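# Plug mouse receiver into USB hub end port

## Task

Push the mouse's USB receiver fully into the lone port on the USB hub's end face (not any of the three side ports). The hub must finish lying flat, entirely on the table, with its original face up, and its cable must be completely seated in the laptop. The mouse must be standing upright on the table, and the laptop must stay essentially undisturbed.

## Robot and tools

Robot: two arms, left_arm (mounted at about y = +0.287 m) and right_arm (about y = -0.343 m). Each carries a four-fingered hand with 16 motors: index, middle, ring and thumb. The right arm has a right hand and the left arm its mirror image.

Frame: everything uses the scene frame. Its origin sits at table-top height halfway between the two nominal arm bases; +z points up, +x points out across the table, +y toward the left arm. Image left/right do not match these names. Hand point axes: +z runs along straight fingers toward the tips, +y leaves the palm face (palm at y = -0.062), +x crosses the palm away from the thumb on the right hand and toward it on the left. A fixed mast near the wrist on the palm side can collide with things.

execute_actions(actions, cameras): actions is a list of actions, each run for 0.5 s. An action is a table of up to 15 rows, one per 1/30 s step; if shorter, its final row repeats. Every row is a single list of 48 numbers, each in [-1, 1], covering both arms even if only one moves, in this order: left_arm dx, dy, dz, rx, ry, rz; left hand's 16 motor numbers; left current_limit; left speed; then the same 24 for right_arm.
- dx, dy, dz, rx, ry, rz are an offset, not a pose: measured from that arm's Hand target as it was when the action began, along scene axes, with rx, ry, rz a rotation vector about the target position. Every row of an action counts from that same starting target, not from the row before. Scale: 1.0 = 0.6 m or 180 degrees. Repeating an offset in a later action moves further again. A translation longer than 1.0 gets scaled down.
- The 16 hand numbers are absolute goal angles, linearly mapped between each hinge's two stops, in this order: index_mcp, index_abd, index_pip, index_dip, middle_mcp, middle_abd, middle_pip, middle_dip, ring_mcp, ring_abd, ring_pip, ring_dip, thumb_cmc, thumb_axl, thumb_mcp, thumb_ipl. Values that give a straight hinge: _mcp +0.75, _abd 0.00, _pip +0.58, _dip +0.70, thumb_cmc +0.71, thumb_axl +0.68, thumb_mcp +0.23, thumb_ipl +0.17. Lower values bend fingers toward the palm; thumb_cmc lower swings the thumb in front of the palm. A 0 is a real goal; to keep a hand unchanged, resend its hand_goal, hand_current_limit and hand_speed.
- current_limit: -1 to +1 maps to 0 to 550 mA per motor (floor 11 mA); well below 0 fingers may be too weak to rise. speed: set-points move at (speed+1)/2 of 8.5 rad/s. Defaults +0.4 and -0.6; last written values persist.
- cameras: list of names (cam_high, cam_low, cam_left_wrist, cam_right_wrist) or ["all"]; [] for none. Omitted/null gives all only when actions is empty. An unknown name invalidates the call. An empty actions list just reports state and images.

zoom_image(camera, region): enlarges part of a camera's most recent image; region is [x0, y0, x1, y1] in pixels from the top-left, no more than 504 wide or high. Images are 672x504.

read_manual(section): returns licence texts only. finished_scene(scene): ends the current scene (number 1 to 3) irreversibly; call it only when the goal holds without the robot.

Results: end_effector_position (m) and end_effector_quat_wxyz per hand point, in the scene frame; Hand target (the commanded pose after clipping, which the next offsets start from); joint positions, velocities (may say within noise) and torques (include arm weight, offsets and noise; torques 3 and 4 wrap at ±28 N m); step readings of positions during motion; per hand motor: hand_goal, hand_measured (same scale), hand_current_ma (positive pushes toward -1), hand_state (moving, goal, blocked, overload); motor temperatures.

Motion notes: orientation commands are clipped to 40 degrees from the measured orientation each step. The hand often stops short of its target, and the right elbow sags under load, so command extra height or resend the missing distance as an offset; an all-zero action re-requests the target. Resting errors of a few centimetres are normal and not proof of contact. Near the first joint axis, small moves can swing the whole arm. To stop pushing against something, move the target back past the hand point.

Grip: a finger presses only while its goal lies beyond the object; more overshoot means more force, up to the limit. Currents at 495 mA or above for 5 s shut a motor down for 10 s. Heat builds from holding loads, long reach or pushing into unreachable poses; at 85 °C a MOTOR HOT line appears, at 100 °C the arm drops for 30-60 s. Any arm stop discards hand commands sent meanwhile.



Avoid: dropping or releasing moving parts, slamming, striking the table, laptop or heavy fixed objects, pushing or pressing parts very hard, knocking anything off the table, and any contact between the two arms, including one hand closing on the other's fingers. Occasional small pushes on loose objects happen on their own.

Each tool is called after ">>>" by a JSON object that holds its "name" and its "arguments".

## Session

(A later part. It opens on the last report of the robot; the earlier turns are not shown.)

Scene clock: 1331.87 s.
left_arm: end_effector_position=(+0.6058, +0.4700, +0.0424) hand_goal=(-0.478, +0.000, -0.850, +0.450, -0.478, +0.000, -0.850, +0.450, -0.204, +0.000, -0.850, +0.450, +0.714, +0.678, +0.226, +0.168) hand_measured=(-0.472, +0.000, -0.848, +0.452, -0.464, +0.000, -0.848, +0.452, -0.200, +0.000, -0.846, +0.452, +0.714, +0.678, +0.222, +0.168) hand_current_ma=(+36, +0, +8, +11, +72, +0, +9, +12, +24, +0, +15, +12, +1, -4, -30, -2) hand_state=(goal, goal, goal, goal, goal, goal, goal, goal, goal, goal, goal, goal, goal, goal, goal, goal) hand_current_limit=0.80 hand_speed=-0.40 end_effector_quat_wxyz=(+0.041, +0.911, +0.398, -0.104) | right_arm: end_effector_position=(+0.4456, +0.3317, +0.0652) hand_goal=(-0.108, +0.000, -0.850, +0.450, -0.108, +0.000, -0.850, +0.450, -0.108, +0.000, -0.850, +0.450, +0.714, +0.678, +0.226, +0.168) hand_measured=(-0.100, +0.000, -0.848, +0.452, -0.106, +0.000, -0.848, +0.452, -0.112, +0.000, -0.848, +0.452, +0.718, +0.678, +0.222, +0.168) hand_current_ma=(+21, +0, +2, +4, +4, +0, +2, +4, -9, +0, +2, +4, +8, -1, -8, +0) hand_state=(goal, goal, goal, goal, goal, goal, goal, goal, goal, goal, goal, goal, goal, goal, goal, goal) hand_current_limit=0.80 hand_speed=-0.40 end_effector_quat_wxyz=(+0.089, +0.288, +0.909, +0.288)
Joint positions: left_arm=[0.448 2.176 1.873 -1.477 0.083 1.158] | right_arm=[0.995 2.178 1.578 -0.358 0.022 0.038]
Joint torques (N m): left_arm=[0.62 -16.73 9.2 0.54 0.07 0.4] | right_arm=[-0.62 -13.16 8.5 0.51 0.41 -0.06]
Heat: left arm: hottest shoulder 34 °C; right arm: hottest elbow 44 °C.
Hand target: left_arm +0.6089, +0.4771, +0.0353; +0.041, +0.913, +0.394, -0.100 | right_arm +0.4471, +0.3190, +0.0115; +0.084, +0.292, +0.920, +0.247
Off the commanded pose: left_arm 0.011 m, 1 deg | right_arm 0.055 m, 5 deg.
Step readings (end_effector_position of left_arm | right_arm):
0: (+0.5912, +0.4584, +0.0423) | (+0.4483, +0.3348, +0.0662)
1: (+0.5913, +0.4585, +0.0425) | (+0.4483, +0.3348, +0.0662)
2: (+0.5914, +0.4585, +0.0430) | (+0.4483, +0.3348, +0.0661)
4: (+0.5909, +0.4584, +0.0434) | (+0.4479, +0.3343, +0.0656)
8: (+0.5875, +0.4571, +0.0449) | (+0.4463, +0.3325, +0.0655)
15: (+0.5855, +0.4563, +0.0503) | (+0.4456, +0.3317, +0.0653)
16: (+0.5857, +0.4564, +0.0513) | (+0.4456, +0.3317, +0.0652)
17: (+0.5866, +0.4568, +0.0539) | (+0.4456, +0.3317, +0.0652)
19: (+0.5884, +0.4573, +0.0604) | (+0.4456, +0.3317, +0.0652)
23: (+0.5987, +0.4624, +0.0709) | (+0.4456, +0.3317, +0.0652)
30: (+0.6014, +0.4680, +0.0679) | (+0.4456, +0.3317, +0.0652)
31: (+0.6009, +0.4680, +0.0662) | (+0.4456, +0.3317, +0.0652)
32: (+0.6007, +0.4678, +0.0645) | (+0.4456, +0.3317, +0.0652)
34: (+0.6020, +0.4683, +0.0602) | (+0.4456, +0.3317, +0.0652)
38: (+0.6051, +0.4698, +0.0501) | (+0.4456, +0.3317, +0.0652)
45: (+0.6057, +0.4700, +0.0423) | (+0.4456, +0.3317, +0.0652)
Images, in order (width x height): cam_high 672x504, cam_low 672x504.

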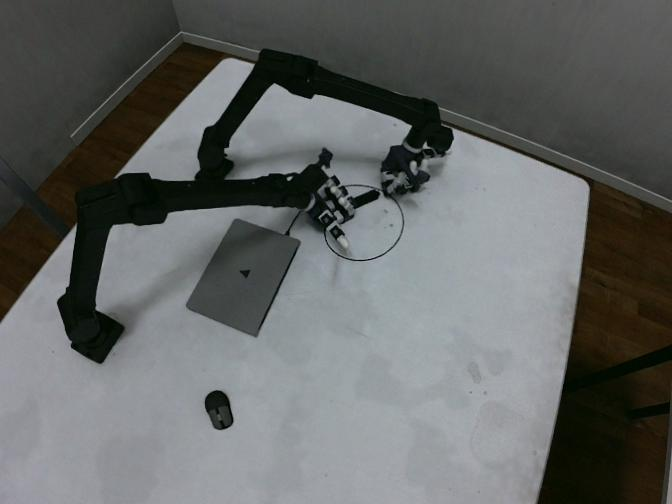

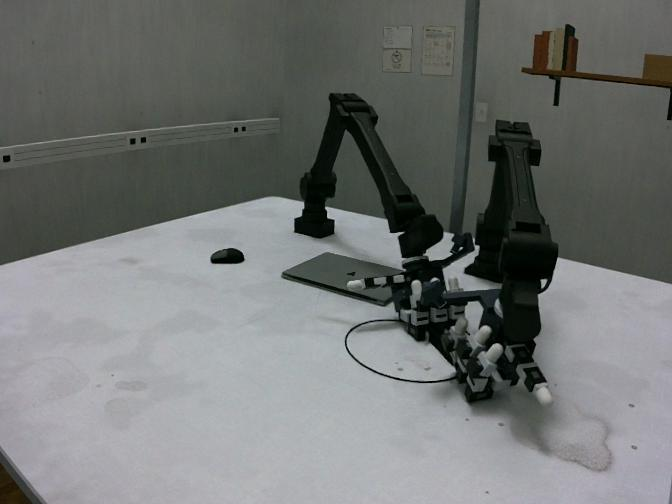

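>>> {"name": "execute_actions", "arguments": {"actions": [[[0.05,0.06,0.2,0,0,0,-0.479,0,-0.85,0.45,-0.479,0,-0.85,0.45,-0.205,0,-0.85,0.45,0.714,0.678,0.226,0.168,0.8,-0.4,0.0,0.0,0,0,0,0,-0.1075,0,-0.85,0.45,-0.1075,0,-0.85,0.45,-0.1075,0,-0.85,0.45,0.714,0.678,0.226,0.168,0.8,-0.4]]], "cameras": ["cam_high","cam_low","cam_left_wrist"]}}

>>> {"name": "zoom_image", "arguments": {"camera": "cam_low", "region": [430, 330, 470, 370]}}

Scene clock: 1345.53 s.
left_arm: end_effector_position=(+0.6316, +0.5100, +0.1446) hand_goal=(-0.478, +0.000, -0.850, +0.450, -0.478, +0.000, -0.850, +0.450, -0.204, +0.000, -0.850, +0.450, +0.714, +0.678, +0.226, +0.168) hand_measured=(-0.470, +0.000, -0.848, +0.452, -0.464, +0.000, -0.848, +0.452, -0.198, +0.000, -0.846, +0.452, +0.714, +0.678, +0.222, +0.168) hand_current_ma=(+42, +0, +8, +11, +72, +0, +9, +12, +33, +0, +15, +12, +1, -4, -30, -2) hand_state=(goal, goal, goal, goal, goal, goal, goal, goal, goal, goal, goal, goal, goal, goal, goal, goal) hand_current_limit=0.80 hand_speed=-0.40 end_effector_quat_wxyz=(+0.043, +0.909, +0.409, -0.065) | right_arm: end_effector_position=(+0.4456, +0.3317, +0.0652) hand_goal=(-0.108, +0.000, -0.850, +0.450, -0.108, +0.000, -0.850, +0.450, -0.108, +0.000, -0.850, +0.450, +0.714, +0.678, +0.226, +0.168) hand_measured=(-0.100, +0.000, -0.848, +0.452, -0.106, +0.000, -0.848, +0.452, -0.112, +0.000, -0.848, +0.452, +0.718, +0.678, +0.222, +0.168) hand_current_ma=(+21, +0, +2, +4, +4, +0, +2, +4, -9, +0, +2, +4, +8, -1, -8, +0) hand_state=(goal, goal, goal, goal, goal, goal, goal, goal, goal, goal, goal, goal, goal, goal, goal, goal) hand_current_limit=0.80 hand_speed=-0.40 end_effector_quat_wxyz=(+0.089, +0.288, +0.909, +0.288)
Joint positions: left_arm=[0.488 2.182 2.153 -1.674 0.083 1.173] | right_arm=[0.995 2.178 1.578 -0.358 0.022 0.038]
Joint torques (N m): left_arm=[-0.15 -18.08 12.04 -0.31 0.38 0.39] | right_arm=[-0.62 -13.1 8.53 0.51 0.4 -0.07]
Heat: left arm: hottest shoulder 34 °C; right arm: hottest elbow 44 °C.
Hand target: left_arm +0.6389, +0.5132, +0.1552; +0.041, +0.913, +0.394, -0.100 | right_arm +0.4471, +0.3190, +0.0115; +0.084, +0.292, +0.920, +0.247
Off the commanded pose: left_arm 0.013 m, 4 deg | right_arm 0.055 m, 5 deg.
joint sent to its limit (left arm) — joint 4 (wrist pitch), lower limit. The joint targets are off in orientation, not in position.
Step readings (end_effector_position of left_arm | right_arm):
0: (+0.6058, +0.4700, +0.0424) | (+0.4456, +0.3317, +0.0652)
1: (+0.6057, +0.4702, +0.0428) | (+0.4456, +0.3317, +0.0652)
2: (+0.6048, +0.4717, +0.0460) | (+0.4456, +0.3317, +0.0652)
4: (+0.6054, +0.4740, +0.0596) | (+0.4456, +0.3317, +0.0652)
8: (+0.6221, +0.4911, +0.1071) | (+0.4456, +0.3317, +0.0652)
15: (+0.6330, +0.5102, +0.1447) | (+0.4456, +0.3317, +0.0652)
camera_calibration:
cam_left_wrist: T_world_to_cam=[[-0.984968, -0.123555, 0.120713, 0.63488], [-0.0175892, 0.766942, 0.641475, -0.522157], [-0.171837, 0.629709, -0.757587, 0.0234067], [0, 0, 0, 1]] pos_world=[0.620174, 0.464167, 0.276045]
Images, in order (width x height): cam_high 672x504, cam_low 672x504, cam_left_wrist 672x504.

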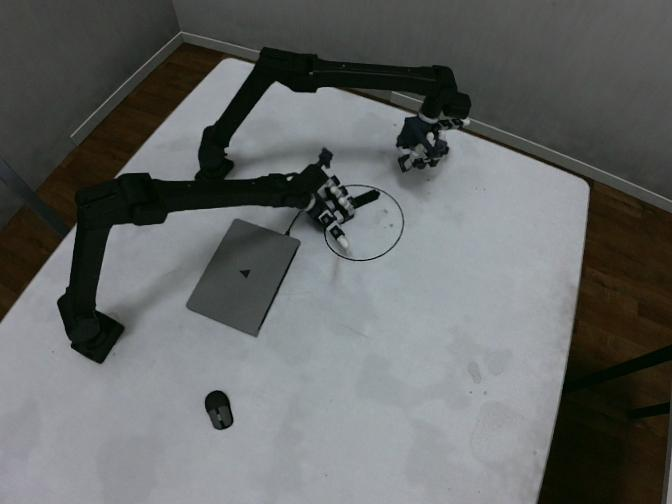

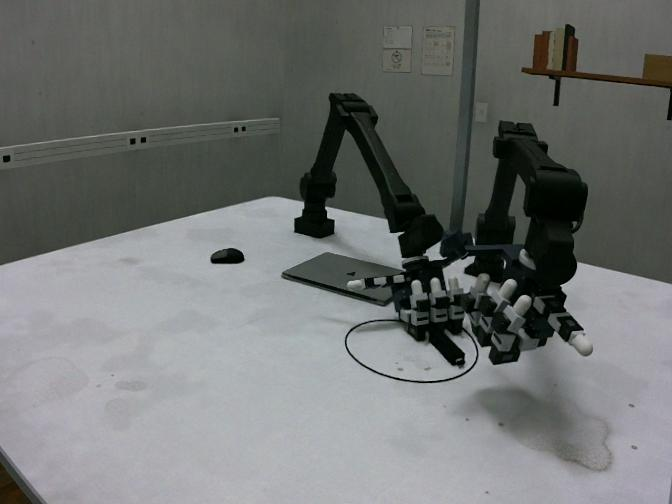

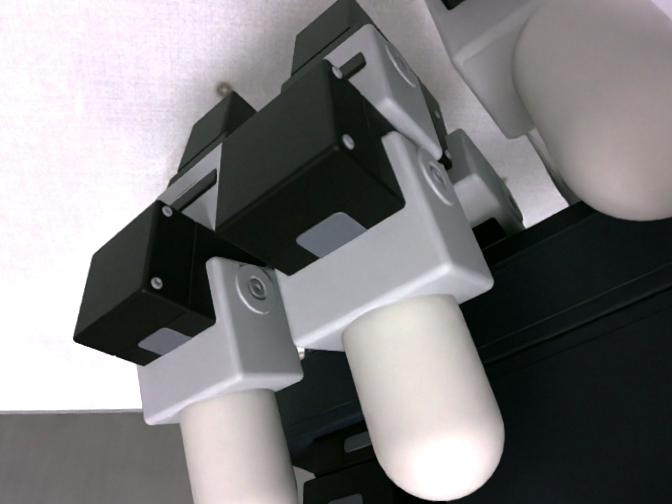

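Scaled by 12.600 from the camera's 672x504 image, which has a finer 960x720 frame.

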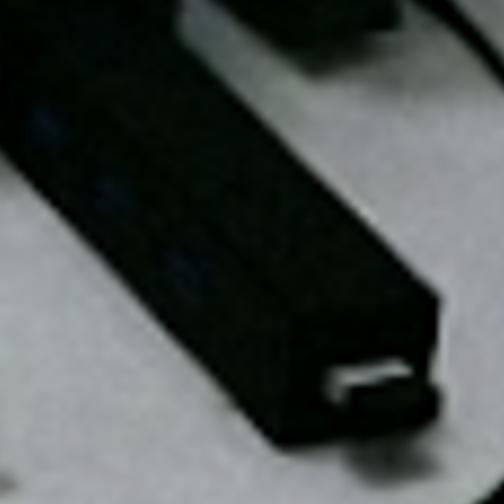

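>>> {"name": "execute_actions", "arguments": {"actions": [[[0,0,0,0,0,0,-0.479,0,-0.85,0.45,-0.479,0,-0.85,0.45,-0.205,0,-0.85,0.45,0.714,0.678,0.226,0.168,0.8,-0.4,0.033,-0.005,0.056,0,0,0.1,-0.1075,0,-0.85,0.45,-0.1075,0,-0.85,0.45,-0.1075,0,-0.85,0.45,0.714,0.678,0.226,0.168,0.8,-0.4]],[[0,0,0,0,0,0,-0.479,0,-0.85,0.45,-0.479,0,-0.85,0.45,-0.205,0,-0.85,0.45,0.714,0.678,0.226,0.168,0.8,-0.4,0.045,0,0,0,0,0.1,-0.1075,0,-0.85,0.45,-0.1075,0,-0.85,0.45,-0.1075,0,-0.85,0.45,0.714,0.678,0.226,0.168,0.8,-0.4]],[[0,0,0,0,0,0,-0.479,0,-0.85,0.45,-0.479,0,-0.85,0.45,-0.205,0,-0.85,0.45,0.714,0.678,0.226,0.168,0.8,-0.4,0.02,0.005,0,0,0,0.02,-0.1075,0,-0.85,0.45,-0.1075,0,-0.85,0.45,-0.1075,0,-0.85,0.45,0.714,0.678,0.226,0.168,0.8,-0.4]]], "cameras": ["cam_high","cam_low"]}}

>>> {"name": "zoom_image", "arguments": {"camera": "cam_high", "region": [315, 155, 415, 245]}}

>>> {"name": "zoom_image", "arguments": {"camera": "cam_low", "region": [402, 290, 502, 380]}}

Scene clock: 1417.03 s.
left_arm: end_effector_position=(+0.6316, +0.5100, +0.1446) hand_goal=(-0.478, +0.000, -0.850, +0.450, -0.478, +0.000, -0.850, +0.450, -0.204, +0.000, -0.850, +0.450, +0.714, +0.678, +0.226, +0.168) hand_measured=(-0.470, +0.000, -0.848, +0.452, -0.464, +0.000, -0.848, +0.452, -0.198, +0.000, -0.846, +0.452, +0.714, +0.678, +0.222, +0.168) hand_current_ma=(+42, +0, +8, +11, +72, +0, +9, +12, +33, +0, +15, +12, +1, -4, -30, -2) hand_state=(goal, goal, goal, goal, goal, goal, goal, goal, goal, goal, goal, goal, goal, goal, goal, goal) hand_current_limit=0.80 hand_speed=-0.40 end_effector_quat_wxyz=(+0.043, +0.909, +0.409, -0.065) | right_arm: end_effector_position=(+0.4924, +0.3222, +0.0660) hand_goal=(-0.108, +0.000, -0.850, +0.450, -0.108, +0.000, -0.850, +0.450, -0.108, +0.000, -0.850, +0.450, +0.714, +0.678, +0.226, +0.168) hand_measured=(-0.102, +0.000, -0.848, +0.452, -0.106, +0.000, -0.848, +0.452, -0.116, +0.000, -0.848, +0.452, +0.720, +0.678, +0.222, +0.168) hand_current_ma=(+12, +0, +2, +4, +5, +0, +2, +4, -18, +0, +2, +4, +10, -1, -8, +0) hand_state=(goal, goal, goal, goal, goal, goal, goal, goal, goal, goal, goal, goal, goal, goal, goal, goal) hand_current_limit=0.80 hand_speed=-0.40 end_effector_quat_wxyz=(-0.006, -0.036, +0.962, +0.272)
Joint positions: left_arm=[0.488 2.182 2.153 -1.674 0.083 1.173] | right_arm=[0.777 2.328 1.914 -0.771 -0.403 -0.782]
Joint torques (N m): left_arm=[0.03 -18.2 12.1 -0.28 0.37 0.38] | right_arm=[-0.91 -15.68 12.41 0.53 0.07 -0.19]
Heat: left arm: hottest elbow 38 °C; right arm: hottest elbow 43 °C.
Hand target: left_arm +0.6388, +0.5132, +0.1552; +0.041, +0.913, +0.394, -0.100 | right_arm +0.5058, +0.3191, +0.0452; -0.004, -0.037, +0.965, +0.261
Off the commanded pose: left_arm 0.013 m, 4 deg | right_arm 0.025 m, 1 deg.
joint sent to its limit (left arm) — joint 4 (wrist pitch), lower limit. The joint targets are off in orientation, not in position.
Step readings (end_effector_position of left_arm | right_arm):
0: (+0.6316, +0.5100, +0.1446) | (+0.4456, +0.3317, +0.0652)
1: (+0.6316, +0.5100, +0.1446) | (+0.4444, +0.3327, +0.0651)
2: (+0.6316, +0.5100, +0.1446) | (+0.4428, +0.3345, +0.0654)
4: (+0.6316, +0.5100, +0.1446) | (+0.4404, +0.3359, +0.0663)
8: (+0.6316, +0.5100, +0.1446) | (+0.4489, +0.3264, +0.0659)
15: (+0.6316, +0.5100, +0.1446) | (+0.4663, +0.3100, +0.0654)
16: (+0.6316, +0.5100, +0.1446) | (+0.4657, +0.3106, +0.0657)
17: (+0.6316, +0.5100, +0.1446) | (+0.4649, +0.3117, +0.0659)
19: (+0.6316, +0.5100, +0.1446) | (+0.4624, +0.3178, +0.0673)
23: (+0.6316, +0.5100, +0.1446) | (+0.4743, +0.3193, +0.0674)
30: (+0.6316, +0.5100, +0.1446) | (+0.4914, +0.3122, +0.0667)
31: (+0.6316, +0.5100, +0.1446) | (+0.4915, +0.3124, +0.0666)
32: (+0.6316, +0.5100, +0.1446) | (+0.4911, +0.3133, +0.0665)
34: (+0.6316, +0.5100, +0.1446) | (+0.4922, +0.3153, +0.0664)
38: (+0.6316, +0.5100, +0.1446) | (+0.4940, +0.3193, +0.0663)
45: (+0.6316, +0.5100, +0.1446) | (+0.4930, +0.3217, +0.0659)
Images, in order (width x height): cam_high 672x504, cam_low 672x504.

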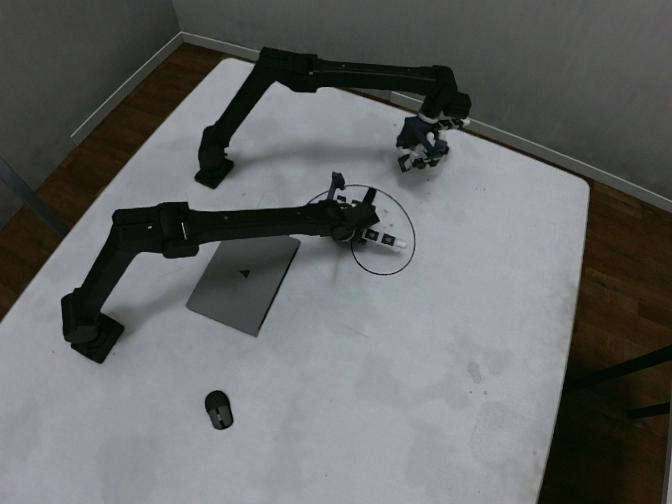

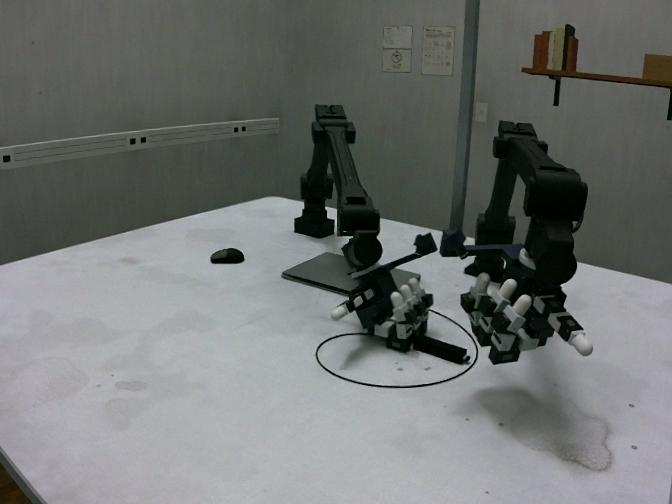

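Scaled by 5.040 from the camera's 672x504 image, which has a finer 960x720 frame.

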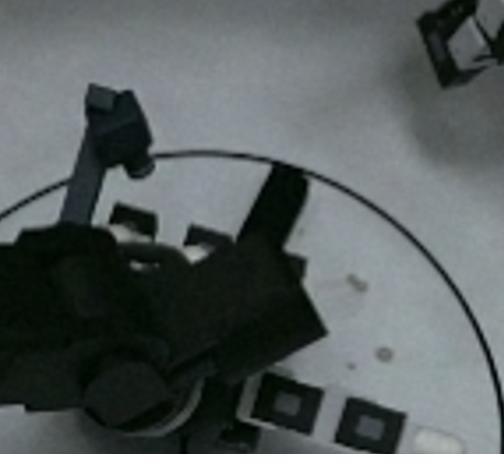

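Scaled by 5.040 from the camera's 672x504 image, which has a finer 960x720 frame.

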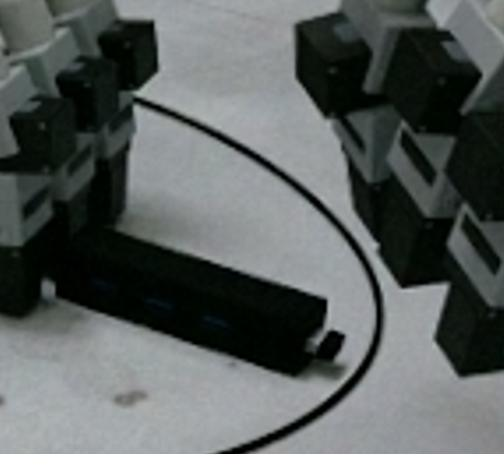

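>>> {"name": "execute_actions", "arguments": {"actions": []}}

Scene clock: 1447.20 s.
left_arm: end_effector_position=(+0.6316, +0.5100, +0.1446) hand_goal=(-0.478, +0.000, -0.850, +0.450, -0.478, +0.000, -0.850, +0.450, -0.204, +0.000, -0.850, +0.450, +0.714, +0.678, +0.226, +0.168) hand_measured=(-0.470, +0.000, -0.848, +0.452, -0.464, +0.000, -0.848, +0.452, -0.198, +0.000, -0.846, +0.452, +0.714, +0.678, +0.222, +0.168) hand_current_ma=(+42, +0, +8, +11, +72, +0, +9, +12, +33, +0, +15, +12, +1, -4, -30, -2) hand_state=(goal, goal, goal, goal, goal, goal, goal, goal, goal, goal, goal, goal, goal, goal, goal, goal) hand_current_limit=0.80 hand_speed=-0.40 end_effector_quat_wxyz=(+0.043, +0.909, +0.409, -0.065) | right_arm: end_effector_position=(+0.4924, +0.3222, +0.0660) hand_goal=(-0.108, +0.000, -0.850, +0.450, -0.108, +0.000, -0.850, +0.450, -0.108, +0.000, -0.850, +0.450, +0.714, +0.678, +0.226, +0.168) hand_measured=(-0.102, +0.000, -0.848, +0.452, -0.106, +0.000, -0.848, +0.452, -0.116, +0.000, -0.848, +0.452, +0.720, +0.678, +0.222, +0.168) hand_current_ma=(+12, +0, +2, +4, +5, +0, +2, +4, -18, +0, +2, +4, +10, -1, -8, +0) hand_state=(goal, goal, goal, goal, goal, goal, goal, goal, goal, goal, goal, goal, goal, goal, goal, goal) hand_current_limit=0.80 hand_speed=-0.40 end_effector_quat_wxyz=(-0.006, -0.036, +0.962, +0.272)
Joint positions: left_arm=[0.488 2.182 2.153 -1.674 0.083 1.173] | right_arm=[0.777 2.328 1.914 -0.771 -0.403 -0.783]
Joint velocities: within noise
Joint torques (N m): left_arm=[-0.03 -18.08 12.1 -0.32 0.36 0.38] | right_arm=[-0.91 -15.74 12.42 0.53 0.08 -0.17]
Motor temperatures (°C): left_arm=[25 37 39 25 25 24] | right_arm=[23 34 44 25 22 24]
Heat: left arm: hottest elbow 39 °C; right arm: hottest elbow 44 °C.
Hand target: left_arm +0.6388, +0.5132, +0.1552; +0.041, +0.913, +0.394, -0.100 | right_arm +0.5058, +0.3191, +0.0452; -0.004, -0.037, +0.965, +0.261
Off the commanded pose: left_arm 0.013 m, 4 deg | right_arm 0.025 m, 1 deg.
camera_calibration:
cam_left_wrist: T_world_to_cam=[[-0.985025, -0.123132, 0.120682, 0.634629], [-0.0172898, 0.766984, 0.641433, -0.522353], [-0.171543, 0.629741, -0.757628, 0.0232032], [0, 0, 0, 1]] pos_world=[0.620074, 0.464168, 0.276045]
cam_right_wrist: T_world_to_cam=[[0.731517, 0.582576, 0.354244, -0.542128], [0.491485, -0.810654, 0.318249, -0.0486015], [0.472574, -0.0586987, -0.879334, -0.0331198], [0, 0, 0, 1]] pos_world=[0.436114, 0.274488, 0.17839]

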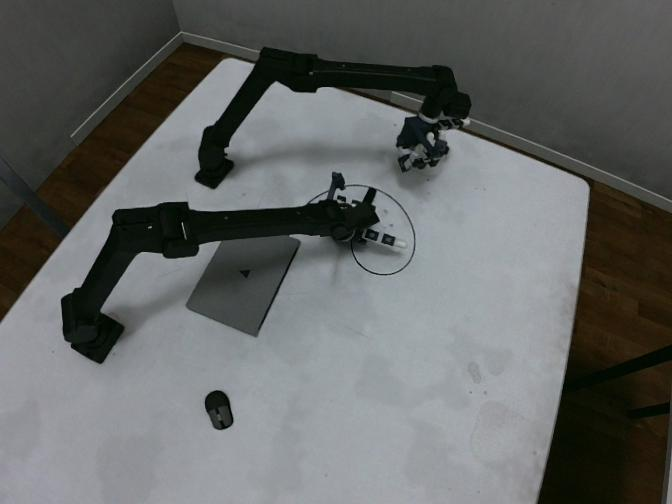

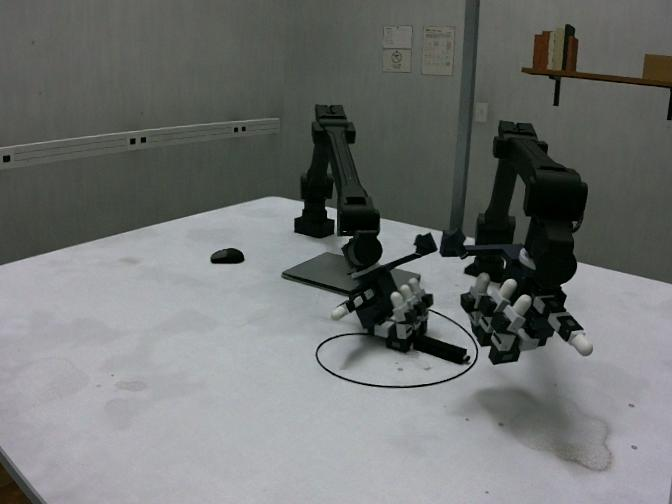

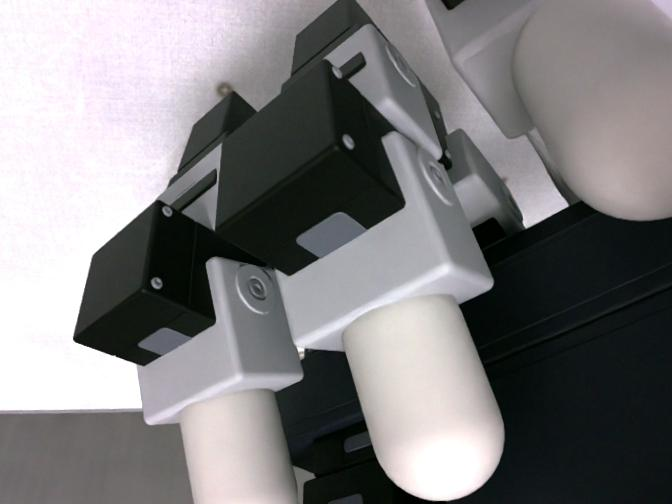

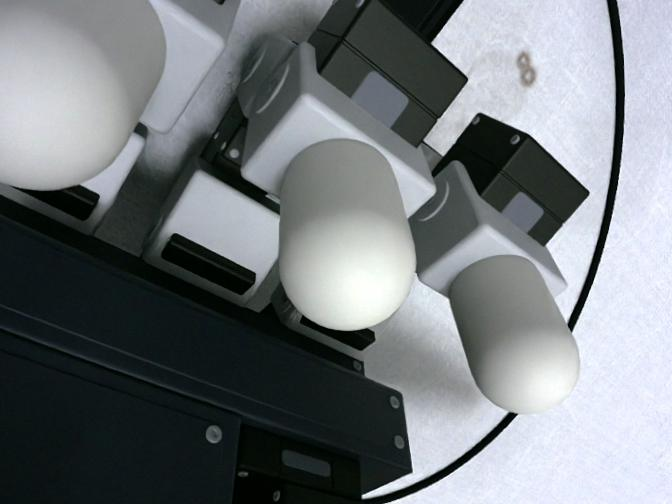

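>>> {"name": "zoom_image", "arguments": {"camera": "cam_low", "region": [380, 300, 500, 390]}}

>>> {"name": "zoom_image", "arguments": {"camera": "cam_high", "region": [300, 160, 430, 280]}}

Scaled by 4.200 from the camera's 672x504 image, which has a finer 960x720 frame.

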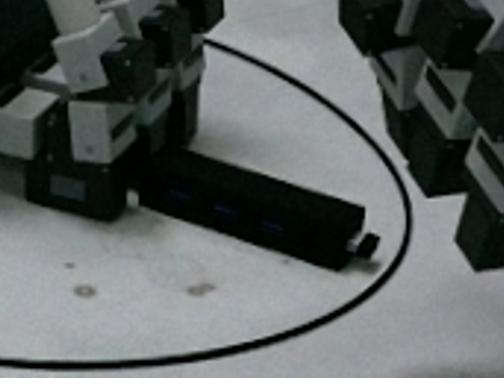

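Scaled by 3.877 from the camera's 672x504 image, which has a finer 960x720 frame.

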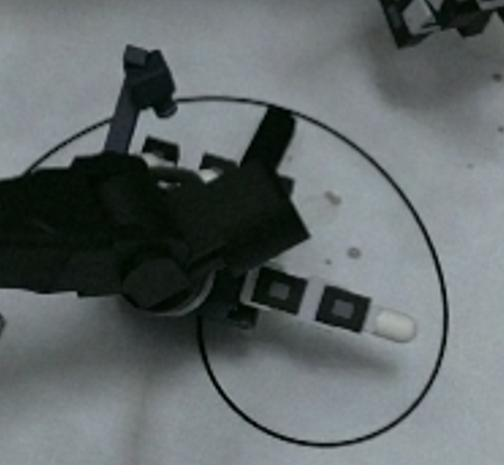

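>>> {"name": "execute_actions", "arguments": {"actions": [[[-0.065,0.029,-0.003,0,0,0.08,-0.479,0,-0.85,0.45,-0.479,0,-0.85,0.45,-0.205,0,-0.85,0.45,0.714,0.678,0.226,0.168,0.8,-0.4,0,-0.024,0.012,0,0,0,-0.1075,0,-0.85,0.45,-0.1075,0,-0.85,0.45,-0.1075,0,-0.85,0.45,0.714,0.678,0.226,0.168,0.8,-0.4]],[[-0.065,0.029,-0.003,0,0,0.08,-0.479,0,-0.85,0.45,-0.479,0,-0.85,0.45,-0.205,0,-0.85,0.45,0.714,0.678,0.226,0.168,0.8,-0.4,-0.005,-0.024,0,0,0,0,-0.1075,0,-0.85,0.45,-0.1075,0,-0.85,0.45,-0.1075,0,-0.85,0.45,0.714,0.678,0.226,0.168,0.8,-0.4]],[[-0.065,0.029,-0.003,0,0,0.073,-0.479,0,-0.85,0.45,-0.479,0,-0.85,0.45,-0.205,0,-0.85,0.45,0.714,0.678,0.226,0.168,0.8,-0.4,0,0,0,0,0,0,-0.1075,0,-0.85,0.45,-0.1075,0,-0.85,0.45,-0.1075,0,-0.85,0.45,0.714,0.678,0.226,0.168,0.8,-0.4]],[[0,0,-0.05,0,0,0,-0.479,0,-0.85,0.45,-0.479,0,-0.85,0.45,-0.205,0,-0.85,0.45,0.714,0.678,0.226,0.168,0.8,-0.4,0,0,0,0,0,0,-0.1075,0,-0.85,0.45,-0.1075,0,-0.85,0.45,-0.1075,0,-0.85,0.45,0.714,0.678,0.226,0.168,0.8,-0.4]]], "cameras": ["cam_low"]}}

>>> {"name": "zoom_image", "arguments": {"camera": "cam_low", "region": [380, 270, 540, 390]}}

Scene clock: 1512.97 s.
left_arm: end_effector_position=(+0.5184, +0.5608, +0.1154) hand_goal=(-0.478, +0.000, -0.850, +0.450, -0.478, +0.000, -0.850, +0.450, -0.204, +0.000, -0.850, +0.450, +0.714, +0.678, +0.226, +0.168) hand_measured=(-0.470, +0.000, -0.848, +0.452, -0.464, +0.000, -0.848, +0.452, -0.198, +0.000, -0.846, +0.452, +0.714, +0.678, +0.222, +0.168) hand_current_ma=(+42, +0, +8, +11, +72, +0, +9, +12, +33, +0, +15, +12, -3, -4, -30, -2) hand_state=(goal, goal, goal, goal, goal, goal, goal, goal, goal, goal, goal, goal, goal, goal, goal, goal) hand_current_limit=0.80 hand_speed=-0.40 end_effector_quat_wxyz=(+0.072, +0.716, +0.688, -0.089) | right_arm: end_effector_position=(+0.5010, +0.3013, +0.0658) hand_goal=(-0.108, +0.000, -0.850, +0.450, -0.108, +0.000, -0.850, +0.450, -0.108, +0.000, -0.850, +0.450, +0.714, +0.678, +0.226, +0.168) hand_measured=(-0.102, +0.000, -0.848, +0.452, -0.106, +0.000, -0.848, +0.452, -0.118, +0.000, -0.848, +0.452, +0.720, +0.678, +0.222, +0.168) hand_current_ma=(+12, +0, +2, +4, +5, +0, +2, +4, -25, +0, +2, +4, +10, -1, -8, +0) hand_state=(goal, goal, goal, goal, goal, goal, goal, goal, goal, goal, goal, goal, goal, goal, goal, goal) hand_current_limit=0.80 hand_speed=-0.40 end_effector_quat_wxyz=(-0.005, -0.036, +0.962, +0.270)
Joint positions: left_arm=[0.603 1.878 1.595 -1.434 0.177 0.609] | right_arm=[0.748 2.307 1.879 -0.771 -0.409 -0.813]
Joint torques (N m): left_arm=[-0.09 -15.21 8.65 0.83 0.25 0.03] | right_arm=[-0.73 -18.26 7.1 1.21 -0.07 -0.15]
Heat: left arm: hottest elbow 39 °C; right arm: hottest elbow 46 °C.
Hand target: left_arm +0.5220, +0.5653, +0.1198; +0.074, +0.711, +0.695, -0.079 | right_arm +0.5030, +0.2902, +0.0522; -0.005, -0.037, +0.965, +0.261
Off the commanded pose: left_arm 0.007 m, 1 deg | right_arm 0.018 m, 1 deg.
Step readings (end_effector_position of left_arm | right_arm):
0: (+0.6316, +0.5100, +0.1446) | (+0.4924, +0.3222, +0.0660)
1: (+0.6317, +0.5098, +0.1447) | (+0.4926, +0.3220, +0.0660)
2: (+0.6315, +0.5097, +0.1440) | (+0.4924, +0.3220, +0.0661)
4: (+0.6262, +0.5085, +0.1404) | (+0.4926, +0.3216, +0.0663)
8: (+0.6091, +0.5131, +0.1292) | (+0.4944, +0.3199, +0.0666)
15: (+0.6005, +0.5278, +0.1262) | (+0.4986, +0.3164, +0.0667)
16: (+0.6000, +0.5282, +0.1266) | (+0.4985, +0.3164, +0.0668)
17: (+0.5979, +0.5282, +0.1268) | (+0.4989, +0.3161, +0.0671)
19: (+0.5855, +0.5248, +0.1247) | (+0.4981, +0.3142, +0.0665)
23: (+0.5634, +0.5265, +0.1251) | (+0.4983, +0.3068, +0.0662)
30: (+0.5582, +0.5423, +0.1383) | (+0.5010, +0.3013, +0.0658)
31: (+0.5581, +0.5425, +0.1385) | (+0.5010, +0.3013, +0.0658)
32: (+0.5566, +0.5432, +0.1378) | (+0.5010, +0.3013, +0.0658)
34: (+0.5469, +0.5416, +0.1335) | (+0.5010, +0.3013, +0.0658)
38: (+0.5244, +0.5442, +0.1264) | (+0.5010, +0.3013, +0.0658)
45: (+0.5195, +0.5593, +0.1336) | (+0.5010, +0.3013, +0.0658)
46: (+0.5197, +0.5599, +0.1340) | (+0.5010, +0.3013, +0.0658)
47: (+0.5203, +0.5605, +0.1337) | (+0.5010, +0.3013, +0.0658)
49: (+0.5211, +0.5614, +0.1297) | (+0.5010, +0.3013, +0.0658)
53: (+0.5177, +0.5599, +0.1179) | (+0.5010, +0.3013, +0.0658)
60: (+0.5182, +0.5606, +0.1154) | (+0.5010, +0.3013, +0.0658)
Images, in order (width x height): cam_low 672x504.

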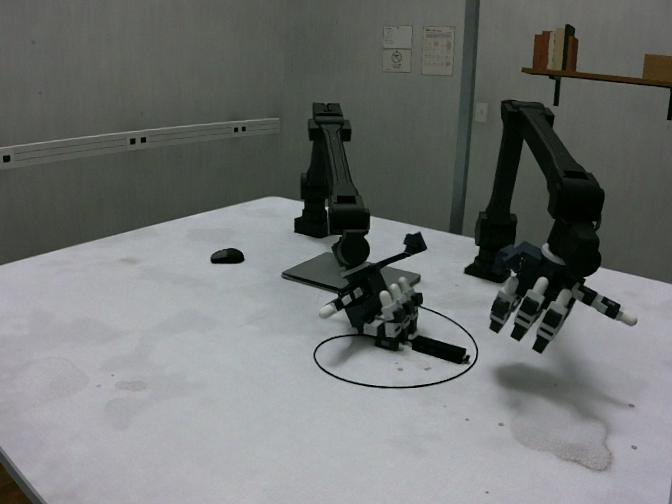

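Scaled by 3.150 from the camera's 672x504 image, which has a finer 960x720 frame.

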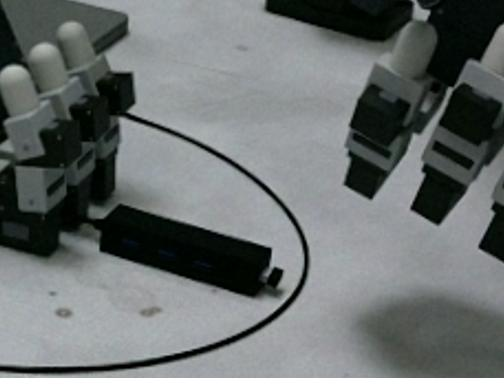

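>>> {"name": "execute_actions", "arguments": {"actions": [[[0,0,-0.07,0.01,0,0,-0.479,0,-0.85,0.45,-0.479,0,-0.85,0.45,-0.205,0,-0.85,0.45,0.714,0.678,0.226,0.168,0.8,-0.4,0,0,0,0,0,0,-0.1075,0,-0.85,0.45,-0.1075,0,-0.85,0.45,-0.1075,0,-0.85,0.45,0.714,0.678,0.226,0.168,0.8,-0.4]],[[0,-0.015,-0.05,0.007,0,0,-0.479,0,-0.85,0.45,-0.479,0,-0.85,0.45,-0.205,0,-0.85,0.45,0.714,0.678,0.226,0.168,0.8,-0.4,0,0,0,0,0,0,-0.1075,0,-0.85,0.45,-0.1075,0,-0.85,0.45,-0.1075,0,-0.85,0.45,0.714,0.678,0.226,0.168,0.8,-0.4]]], "cameras": ["cam_low"]}}

>>> {"name": "zoom_image", "arguments": {"camera": "cam_low", "region": [400, 290, 520, 380]}}

Scene clock: 1524.60 s.
left_arm: end_effector_position=(+0.5165, +0.5561, +0.0548) hand_goal=(-0.478, +0.000, -0.850, +0.450, -0.478, +0.000, -0.850, +0.450, -0.204, +0.000, -0.850, +0.450, +0.714, +0.678, +0.226, +0.168) hand_measured=(-0.470, +0.000, -0.848, +0.452, -0.464, +0.000, -0.848, +0.452, -0.198, +0.000, -0.846, +0.452, +0.714, +0.678, +0.222, +0.168) hand_current_ma=(+42, +0, +8, +11, +72, +0, +9, +12, +33, +0, +15, +12, -3, -4, -30, -2) hand_state=(goal, goal, goal, goal, goal, goal, goal, goal, goal, goal, goal, goal, goal, goal, goal, goal) hand_current_limit=0.80 hand_speed=-0.40 end_effector_quat_wxyz=(+0.057, +0.716, +0.693, -0.062) | right_arm: end_effector_position=(+0.5010, +0.3013, +0.0658) hand_goal=(-0.108, +0.000, -0.850, +0.450, -0.108, +0.000, -0.850, +0.450, -0.108, +0.000, -0.850, +0.450, +0.714, +0.678, +0.226, +0.168) hand_measured=(-0.102, +0.000, -0.848, +0.452, -0.106, +0.000, -0.848, +0.452, -0.118, +0.000, -0.848, +0.452, +0.720, +0.678, +0.222, +0.168) hand_current_ma=(+12, +0, +2, +4, +5, +0, +2, +4, -25, +0, +2, +4, +10, -1, -8, +0) hand_state=(goal, goal, goal, goal, goal, goal, goal, goal, goal, goal, goal, goal, goal, goal, goal, goal) hand_current_limit=0.80 hand_speed=-0.40 end_effector_quat_wxyz=(-0.005, -0.036, +0.962, +0.270)
Joint positions: left_arm=[0.583 1.894 1.45 -1.221 0.14 0.576] | right_arm=[0.748 2.307 1.879 -0.771 -0.409 -0.813]
Joint torques (N m): left_arm=[-0.79 -13.74 8.4 1.01 -0.06 0.05] | right_arm=[-0.73 -18.26 7.1 1.21 -0.07 -0.15]
Heat: left arm: hottest shoulder 37 °C; right arm: hottest elbow 46 °C.
Hand target: left_arm +0.5219, +0.5564, +0.0479; +0.055, +0.713, +0.697, -0.061 | right_arm +0.5030, +0.2902, +0.0522; -0.005, -0.037, +0.965, +0.261
Off the commanded pose: left_arm 0.009 m, 1 deg | right_arm 0.018 m, 1 deg.
Step readings (end_effector_position of left_arm | right_arm):
0: (+0.5184, +0.5608, +0.1154) | (+0.5010, +0.3013, +0.0658)
1: (+0.5184, +0.5610, +0.1150) | (+0.5010, +0.3013, +0.0658)
2: (+0.5192, +0.5617, +0.1133) | (+0.5010, +0.3013, +0.0658)
4: (+0.5204, +0.5642, +0.1065) | (+0.5010, +0.3013, +0.0658)
8: (+0.5147, +0.5629, +0.0895) | (+0.5010, +0.3013, +0.0658)
15: (+0.5160, +0.5643, +0.0844) | (+0.5010, +0.3013, +0.0658)
16: (+0.5162, +0.5646, +0.0841) | (+0.5010, +0.3013, +0.0658)
17: (+0.5168, +0.5651, +0.0828) | (+0.5010, +0.3013, +0.0658)
19: (+0.5179, +0.5654, +0.0774) | (+0.5010, +0.3013, +0.0658)
23: (+0.5140, +0.5600, +0.0625) | (+0.5010, +0.3013, +0.0658)
30: (+0.5161, +0.5557, +0.0547) | (+0.5010, +0.3013, +0.0658)
Images, in order (width x height): cam_low 672x504.

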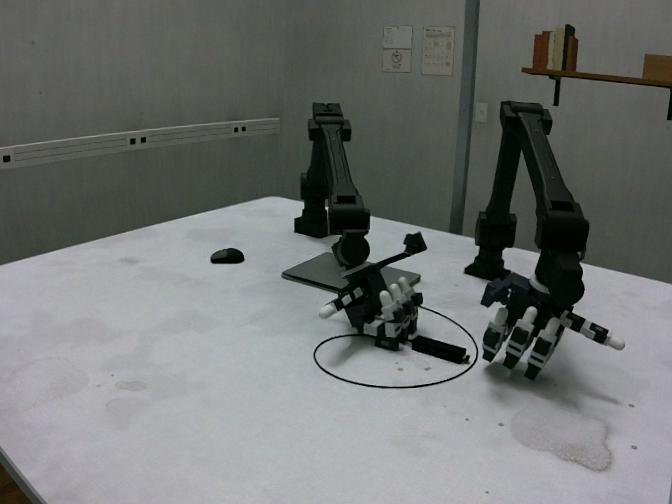

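Scaled by 4.200 from the camera's 672x504 image, which has a finer 960x720 frame.

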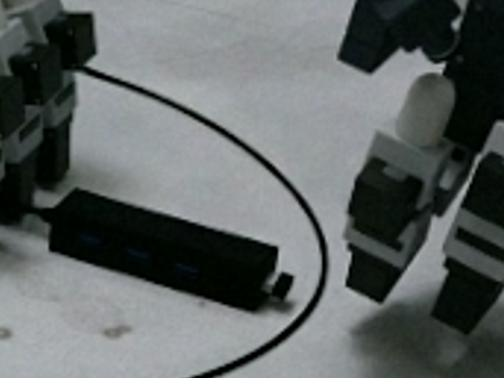

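>>> {"name": "execute_actions", "arguments": {"actions": [[[0,-0.03,-0.015,0,0,0,-0.479,0,-0.85,0.45,-0.479,0,-0.85,0.45,-0.205,0,-0.85,0.45,0.714,0.678,0.226,0.168,0.8,-0.4,0,0,0,0,0,0,-0.1075,0,-0.85,0.45,-0.1075,0,-0.85,0.45,-0.1075,0,-0.85,0.45,0.714,0.678,0.226,0.168,0.8,-0.4]],[[0,-0.035,0,0,0,0,-0.479,0,-0.85,0.45,-0.479,0,-0.85,0.45,-0.205,0,-0.85,0.45,0.714,0.678,0.226,0.168,0.8,-0.4,0,0,0,0,0,0,-0.1075,0,-0.85,0.45,-0.1075,0,-0.85,0.45,-0.1075,0,-0.85,0.45,0.714,0.678,0.226,0.168,0.8,-0.4]]], "cameras": ["cam_low"]}}

>>> {"name": "zoom_image", "arguments": {"camera": "cam_low", "region": [400, 290, 520, 380]}}

Scene clock: 1533.83 s.
left_arm: end_effector_position=(+0.5173, +0.5235, +0.0343) hand_goal=(-0.478, +0.000, -0.850, +0.450, -0.478, +0.000, -0.850, +0.450, -0.204, +0.000, -0.850, +0.450, +0.714, +0.678, +0.226, +0.168) hand_measured=(-0.470, +0.000, -0.848, +0.452, -0.464, +0.000, -0.848, +0.452, -0.214, +0.000, -0.846, +0.452, +0.714, +0.678, +0.222, +0.168) hand_current_ma=(+42, +0, +8, +11, +72, +0, +9, +12, -53, +0, +15, +12, -3, -4, -30, -2) hand_state=(goal, goal, goal, goal, goal, goal, goal, goal, goal, goal, goal, goal, goal, goal, goal, goal) hand_current_limit=0.80 hand_speed=-0.40 end_effector_quat_wxyz=(+0.053, +0.713, +0.696, -0.069) | right_arm: end_effector_position=(+0.5010, +0.3013, +0.0658) hand_goal=(-0.108, +0.000, -0.850, +0.450, -0.108, +0.000, -0.850, +0.450, -0.108, +0.000, -0.850, +0.450, +0.714, +0.678, +0.226, +0.168) hand_measured=(-0.102, +0.000, -0.848, +0.452, -0.106, +0.000, -0.848, +0.452, -0.118, +0.000, -0.848, +0.452, +0.720, +0.678, +0.222, +0.168) hand_current_ma=(+12, +0, +2, +4, +5, +0, +2, +4, -25, +0, +2, +4, +10, -1, -8, +0) hand_state=(goal, goal, goal, goal, goal, goal, goal, goal, goal, goal, goal, goal, goal, goal, goal, goal) hand_current_limit=0.80 hand_speed=-0.40 end_effector_quat_wxyz=(-0.005, -0.036, +0.962, +0.270)
Joint positions: left_arm=[0.527 1.889 1.385 -1.169 0.141 0.514] | right_arm=[0.748 2.307 1.879 -0.771 -0.409 -0.813]
Joint torques (N m): left_arm=[-1.67 -15.27 7.06 1.03 0.16 0.03] | right_arm=[-0.79 -18.26 7.1 1.2 -0.07 -0.15]
Heat: left arm: hottest shoulder 36 °C; right arm: hottest elbow 45 °C.
Hand target: left_arm +0.5218, +0.5174, +0.0388; +0.055, +0.713, +0.697, -0.061 | right_arm +0.5030, +0.2902, +0.0522; -0.005, -0.037, +0.965, +0.261
Off the commanded pose: left_arm 0.009 m, 1 deg | right_arm 0.018 m, 1 deg.
Step readings (end_effector_position of left_arm | right_arm):
0: (+0.5165, +0.5562, +0.0548) | (+0.5010, +0.3013, +0.0658)
1: (+0.5165, +0.5560, +0.0547) | (+0.5010, +0.3013, +0.0658)
2: (+0.5172, +0.5552, +0.0540) | (+0.5010, +0.3013, +0.0658)
4: (+0.5174, +0.5538, +0.0511) | (+0.5010, +0.3013, +0.0658)
8: (+0.5145, +0.5434, +0.0420) | (+0.5010, +0.3013, +0.0658)
15: (+0.5167, +0.5369, +0.0400) | (+0.5010, +0.3013, +0.0658)
16: (+0.5166, +0.5369, +0.0399) | (+0.5010, +0.3013, +0.0658)
17: (+0.5169, +0.5361, +0.0392) | (+0.5010, +0.3013, +0.0658)
19: (+0.5165, +0.5343, +0.0368) | (+0.5010, +0.3013, +0.0658)
23: (+0.5160, +0.5275, +0.0344) | (+0.5010, +0.3013, +0.0658)
30: (+0.5175, +0.5234, +0.0343) | (+0.5010, +0.3013, +0.0658)
Images, in order (width x height): cam_low 672x504.

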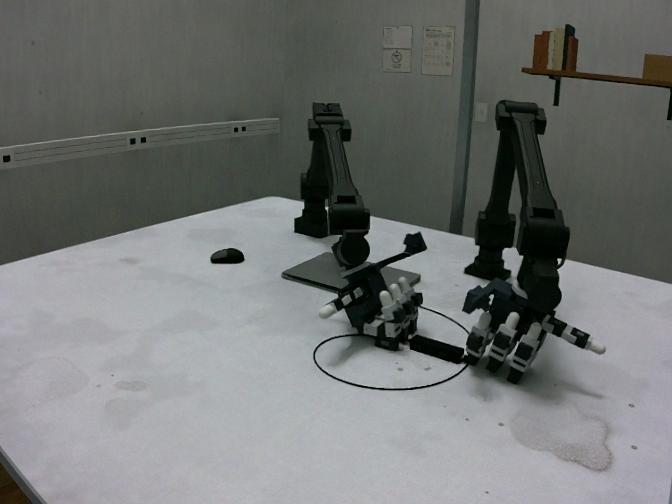

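Scaled by 4.200 from the camera's 672x504 image, which has a finer 960x720 frame.

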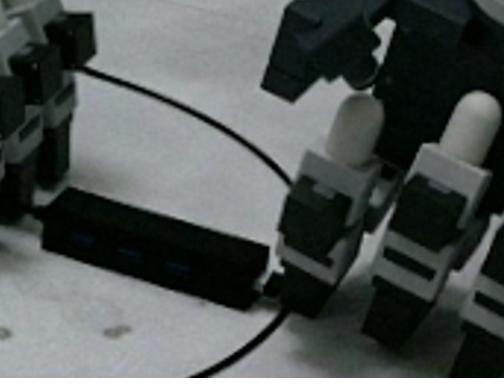

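>>> {"name": "execute_actions", "arguments": {"actions": [[[0,-0.03,0.005,0,0,0,-0.479,0,-0.85,0.45,-0.479,0,-0.85,0.45,-0.205,0,-0.85,0.45,0.714,0.678,0.226,0.168,0.8,-0.4,0,0,0,0,0,0,-0.1075,0,-0.85,0.45,-0.1075,0,-0.85,0.45,-0.1075,0,-0.85,0.45,0.714,0.678,0.226,0.168,0.8,-0.4]],[[0,-0.02,0,0,0,0,-0.479,0,-0.85,0.45,-0.479,0,-0.85,0.45,-0.205,0,-0.85,0.45,0.714,0.678,0.226,0.168,0.8,-0.4,0,0,0,0,0,0,-0.1075,0,-0.85,0.45,-0.1075,0,-0.85,0.45,-0.1075,0,-0.85,0.45,0.714,0.678,0.226,0.168,0.8,-0.4]]], "cameras": ["cam_low"]}}

>>> {"name": "zoom_image", "arguments": {"camera": "cam_low", "region": [390, 280, 510, 370]}}

Scene clock: 1540.73 s.
left_arm: end_effector_position=(+0.5166, +0.4992, +0.0347) hand_goal=(-0.478, +0.000, -0.850, +0.450, -0.478, +0.000, -0.850, +0.450, -0.204, +0.000, -0.850, +0.450, +0.714, +0.678, +0.226, +0.168) hand_measured=(-0.470, +0.000, -0.848, +0.452, -0.464, +0.000, -0.848, +0.452, -0.212, +0.000, -0.846, +0.452, +0.714, +0.678, +0.222, +0.168) hand_current_ma=(+42, +0, +8, +11, +72, +0, +9, +12, -46, +0, +15, +12, -3, -4, -30, -2) hand_state=(goal, goal, goal, goal, goal, goal, goal, goal, goal, goal, goal, goal, goal, goal, goal, goal) hand_current_limit=0.80 hand_speed=-0.40 end_effector_quat_wxyz=(+0.052, +0.708, +0.701, -0.068) | right_arm: end_effector_position=(+0.5022, +0.2992, +0.0658) hand_goal=(-0.108, +0.000, -0.850, +0.450, -0.108, +0.000, -0.850, +0.450, -0.108, +0.000, -0.850, +0.450, +0.714, +0.678, +0.226, +0.168) hand_measured=(-0.102, +0.000, -0.848, +0.452, -0.104, +0.000, -0.848, +0.452, -0.118, +0.000, -0.848, +0.452, +0.720, +0.678, +0.222, +0.168) hand_current_ma=(+12, +0, +2, +4, +6, +0, +2, +4, -24, +0, +2, +4, +10, -1, -8, +0) hand_state=(goal, goal, goal, goal, goal, goal, goal, goal, goal, goal, goal, goal, goal, goal, goal, goal) hand_current_limit=0.80 hand_speed=-0.40 end_effector_quat_wxyz=(-0.005, -0.035, +0.962, +0.269)
Joint positions: left_arm=[0.483 1.86 1.342 -1.147 0.143 0.453] | right_arm=[0.745 2.305 1.876 -0.771 -0.409 -0.815]
Joint torques (N m): left_arm=[-2.2 -15.21 7.05 0.83 0.25 0.13] | right_arm=[-0.5 -18.08 7.36 1.21 -0.07 -0.13]
Heat: left arm: hottest elbow 36 °C; right arm: hottest elbow 45 °C.
Hand target: left_arm +0.5218, +0.4873, +0.0417; +0.055, +0.713, +0.697, -0.061 | right_arm +0.5029, +0.2902, +0.0522; -0.005, -0.037, +0.965, +0.261
Off the commanded pose: left_arm 0.015 m, 1 deg | right_arm 0.016 m, 1 deg.
Step readings (end_effector_position of left_arm | right_arm):
0: (+0.5173, +0.5236, +0.0343) | (+0.5010, +0.3013, +0.0658)
1: (+0.5173, +0.5233, +0.0342) | (+0.5010, +0.3013, +0.0658)
2: (+0.5170, +0.5231, +0.0341) | (+0.5010, +0.3013, +0.0658)
4: (+0.5163, +0.5210, +0.0347) | (+0.5010, +0.3013, +0.0658)
8: (+0.5163, +0.5102, +0.0346) | (+0.5010, +0.3013, +0.0658)
15: (+0.5180, +0.5031, +0.0344) | (+0.5010, +0.3014, +0.0661)
16: (+0.5179, +0.5029, +0.0342) | (+0.5010, +0.3014, +0.0661)
17: (+0.5180, +0.5026, +0.0343) | (+0.5010, +0.3014, +0.0661)
19: (+0.5175, +0.5017, +0.0344) | (+0.5010, +0.3014, +0.0661)
23: (+0.5168, +0.5000, +0.0348) | (+0.5015, +0.3002, +0.0662)
30: (+0.5168, +0.4992, +0.0349) | (+0.5022, +0.2992, +0.0658)
Images, in order (width x height): cam_low 672x504.

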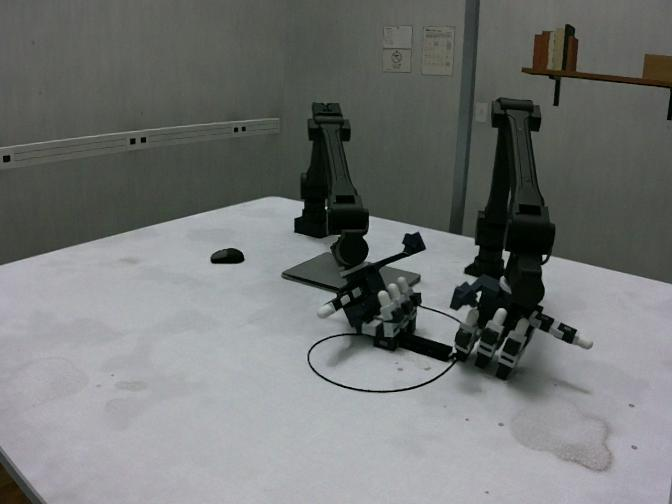

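Scaled by 4.200 from the camera's 672x504 image, which has a finer 960x720 frame.

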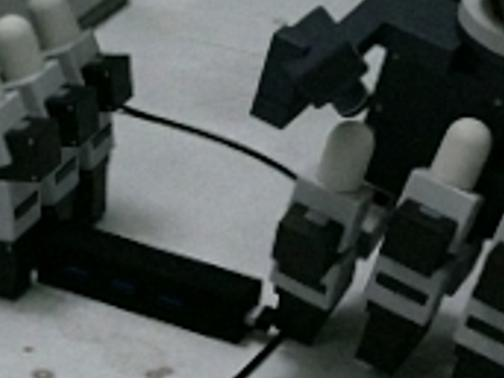

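>>> {"name": "execute_actions", "arguments": {"actions": [[[0,0.025,0.005,0,0,0,-0.479,0,-0.85,0.45,-0.479,0,-0.85,0.45,-0.205,0,-0.85,0.45,0.714,0.678,0.226,0.168,0.8,-0.4,0,0,0,0,0,0,-0.1075,0,-0.85,0.45,-0.1075,0,-0.85,0.45,-0.1075,0,-0.85,0.45,0.714,0.678,0.226,0.168,0.8,-0.4]],[[0,0.025,0.06,0,0,0,-0.479,0,-0.85,0.45,-0.479,0,-0.85,0.45,-0.205,0,-0.85,0.45,0.714,0.678,0.226,0.168,0.8,-0.4,0,0,0,0,0,0,-0.1075,0,-0.85,0.45,-0.1075,0,-0.85,0.45,-0.1075,0,-0.85,0.45,0.714,0.678,0.226,0.168,0.8,-0.4]]], "cameras": ["cam_low"]}}

>>> {"name": "zoom_image", "arguments": {"camera": "cam_low", "region": [390, 280, 510, 370]}}

Scene clock: 1553.27 s.
left_arm: end_effector_position=(+0.5077, +0.5065, +0.0500) hand_goal=(-0.478, +0.000, -0.850, +0.450, -0.478, +0.000, -0.850, +0.450, -0.204, +0.000, -0.850, +0.450, +0.714, +0.678, +0.226, +0.168) hand_measured=(-0.470, +0.000, -0.848, +0.452, -0.464, +0.000, -0.848, +0.452, -0.200, +0.000, -0.848, +0.452, +0.714, +0.678, +0.222, +0.168) hand_current_ma=(+42, +0, +8, +11, +72, +0, +9, +12, +23, +0, +15, +12, -3, -4, -30, -2) hand_state=(goal, goal, goal, goal, goal, goal, goal, goal, goal, goal, goal, goal, goal, goal, goal, goal) hand_current_limit=0.80 hand_speed=-0.40 end_effector_quat_wxyz=(+0.046, +0.707, +0.700, -0.087) | right_arm: end_effector_position=(+0.5022, +0.2992, +0.0658) hand_goal=(-0.108, +0.000, -0.850, +0.450, -0.108, +0.000, -0.850, +0.450, -0.108, +0.000, -0.850, +0.450, +0.714, +0.678, +0.226, +0.168) hand_measured=(-0.102, +0.000, -0.848, +0.452, -0.104, +0.000, -0.848, +0.452, -0.118, +0.000, -0.848, +0.452, +0.720, +0.678, +0.222, +0.168) hand_current_ma=(+12, +0, +2, +4, +6, +0, +2, +4, -24, +0, +2, +4, +10, -1, -8, +0) hand_state=(goal, goal, goal, goal, goal, goal, goal, goal, goal, goal, goal, goal, goal, goal, goal, goal) hand_current_limit=0.80 hand_speed=-0.40 end_effector_quat_wxyz=(-0.005, -0.036, +0.962, +0.269)
Joint positions: left_arm=[0.504 1.851 1.381 -1.239 0.142 0.477] | right_arm=[0.745 2.305 1.876 -0.771 -0.409 -0.815]
Joint torques (N m): left_arm=[0.5 -15.91 11.25 -0.21 0.07 0.38] | right_arm=[-0.5 -18.14 7.35 1.21 -0.07 -0.13]
Heat: left arm: hottest shoulder 35 °C; right arm: hottest elbow 44 °C.
Hand target: left_arm +0.5219, +0.5173, +0.0808; +0.055, +0.713, +0.697, -0.061 | right_arm +0.5029, +0.2902, +0.0522; -0.005, -0.037, +0.965, +0.261
Off the commanded pose: left_arm 0.036 m, 3 deg | right_arm 0.016 m, 1 deg.
Step readings (end_effector_position of left_arm | right_arm):
0: (+0.5166, +0.4992, +0.0347) | (+0.5022, +0.2992, +0.0658)
1: (+0.5166, +0.4992, +0.0347) | (+0.5022, +0.2992, +0.0658)
2: (+0.5166, +0.4992, +0.0347) | (+0.5022, +0.2992, +0.0658)
4: (+0.5166, +0.4992, +0.0347) | (+0.5022, +0.2992, +0.0658)
8: (+0.5166, +0.4992, +0.0347) | (+0.5022, +0.2992, +0.0658)
15: (+0.5165, +0.4994, +0.0347) | (+0.5022, +0.2992, +0.0658)
16: (+0.5163, +0.4993, +0.0346) | (+0.5022, +0.2992, +0.0658)
17: (+0.5149, +0.4994, +0.0347) | (+0.5022, +0.2992, +0.0658)
19: (+0.5110, +0.5009, +0.0360) | (+0.5022, +0.2992, +0.0658)
23: (+0.5064, +0.5039, +0.0413) | (+0.5022, +0.2992, +0.0658)
30: (+0.5077, +0.5068, +0.0495) | (+0.5022, +0.2992, +0.0658)
Images, in order (width x height): cam_low 672x504.

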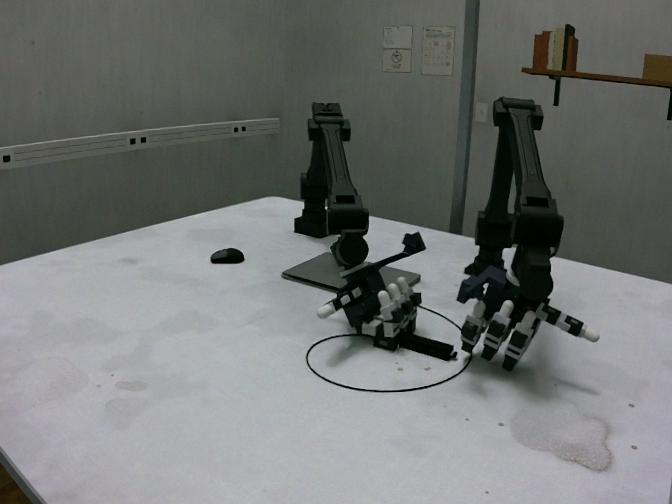

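Scaled by 4.200 from the camera's 672x504 image, which has a finer 960x720 frame.

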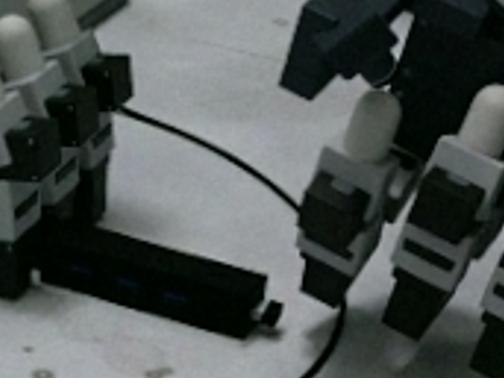

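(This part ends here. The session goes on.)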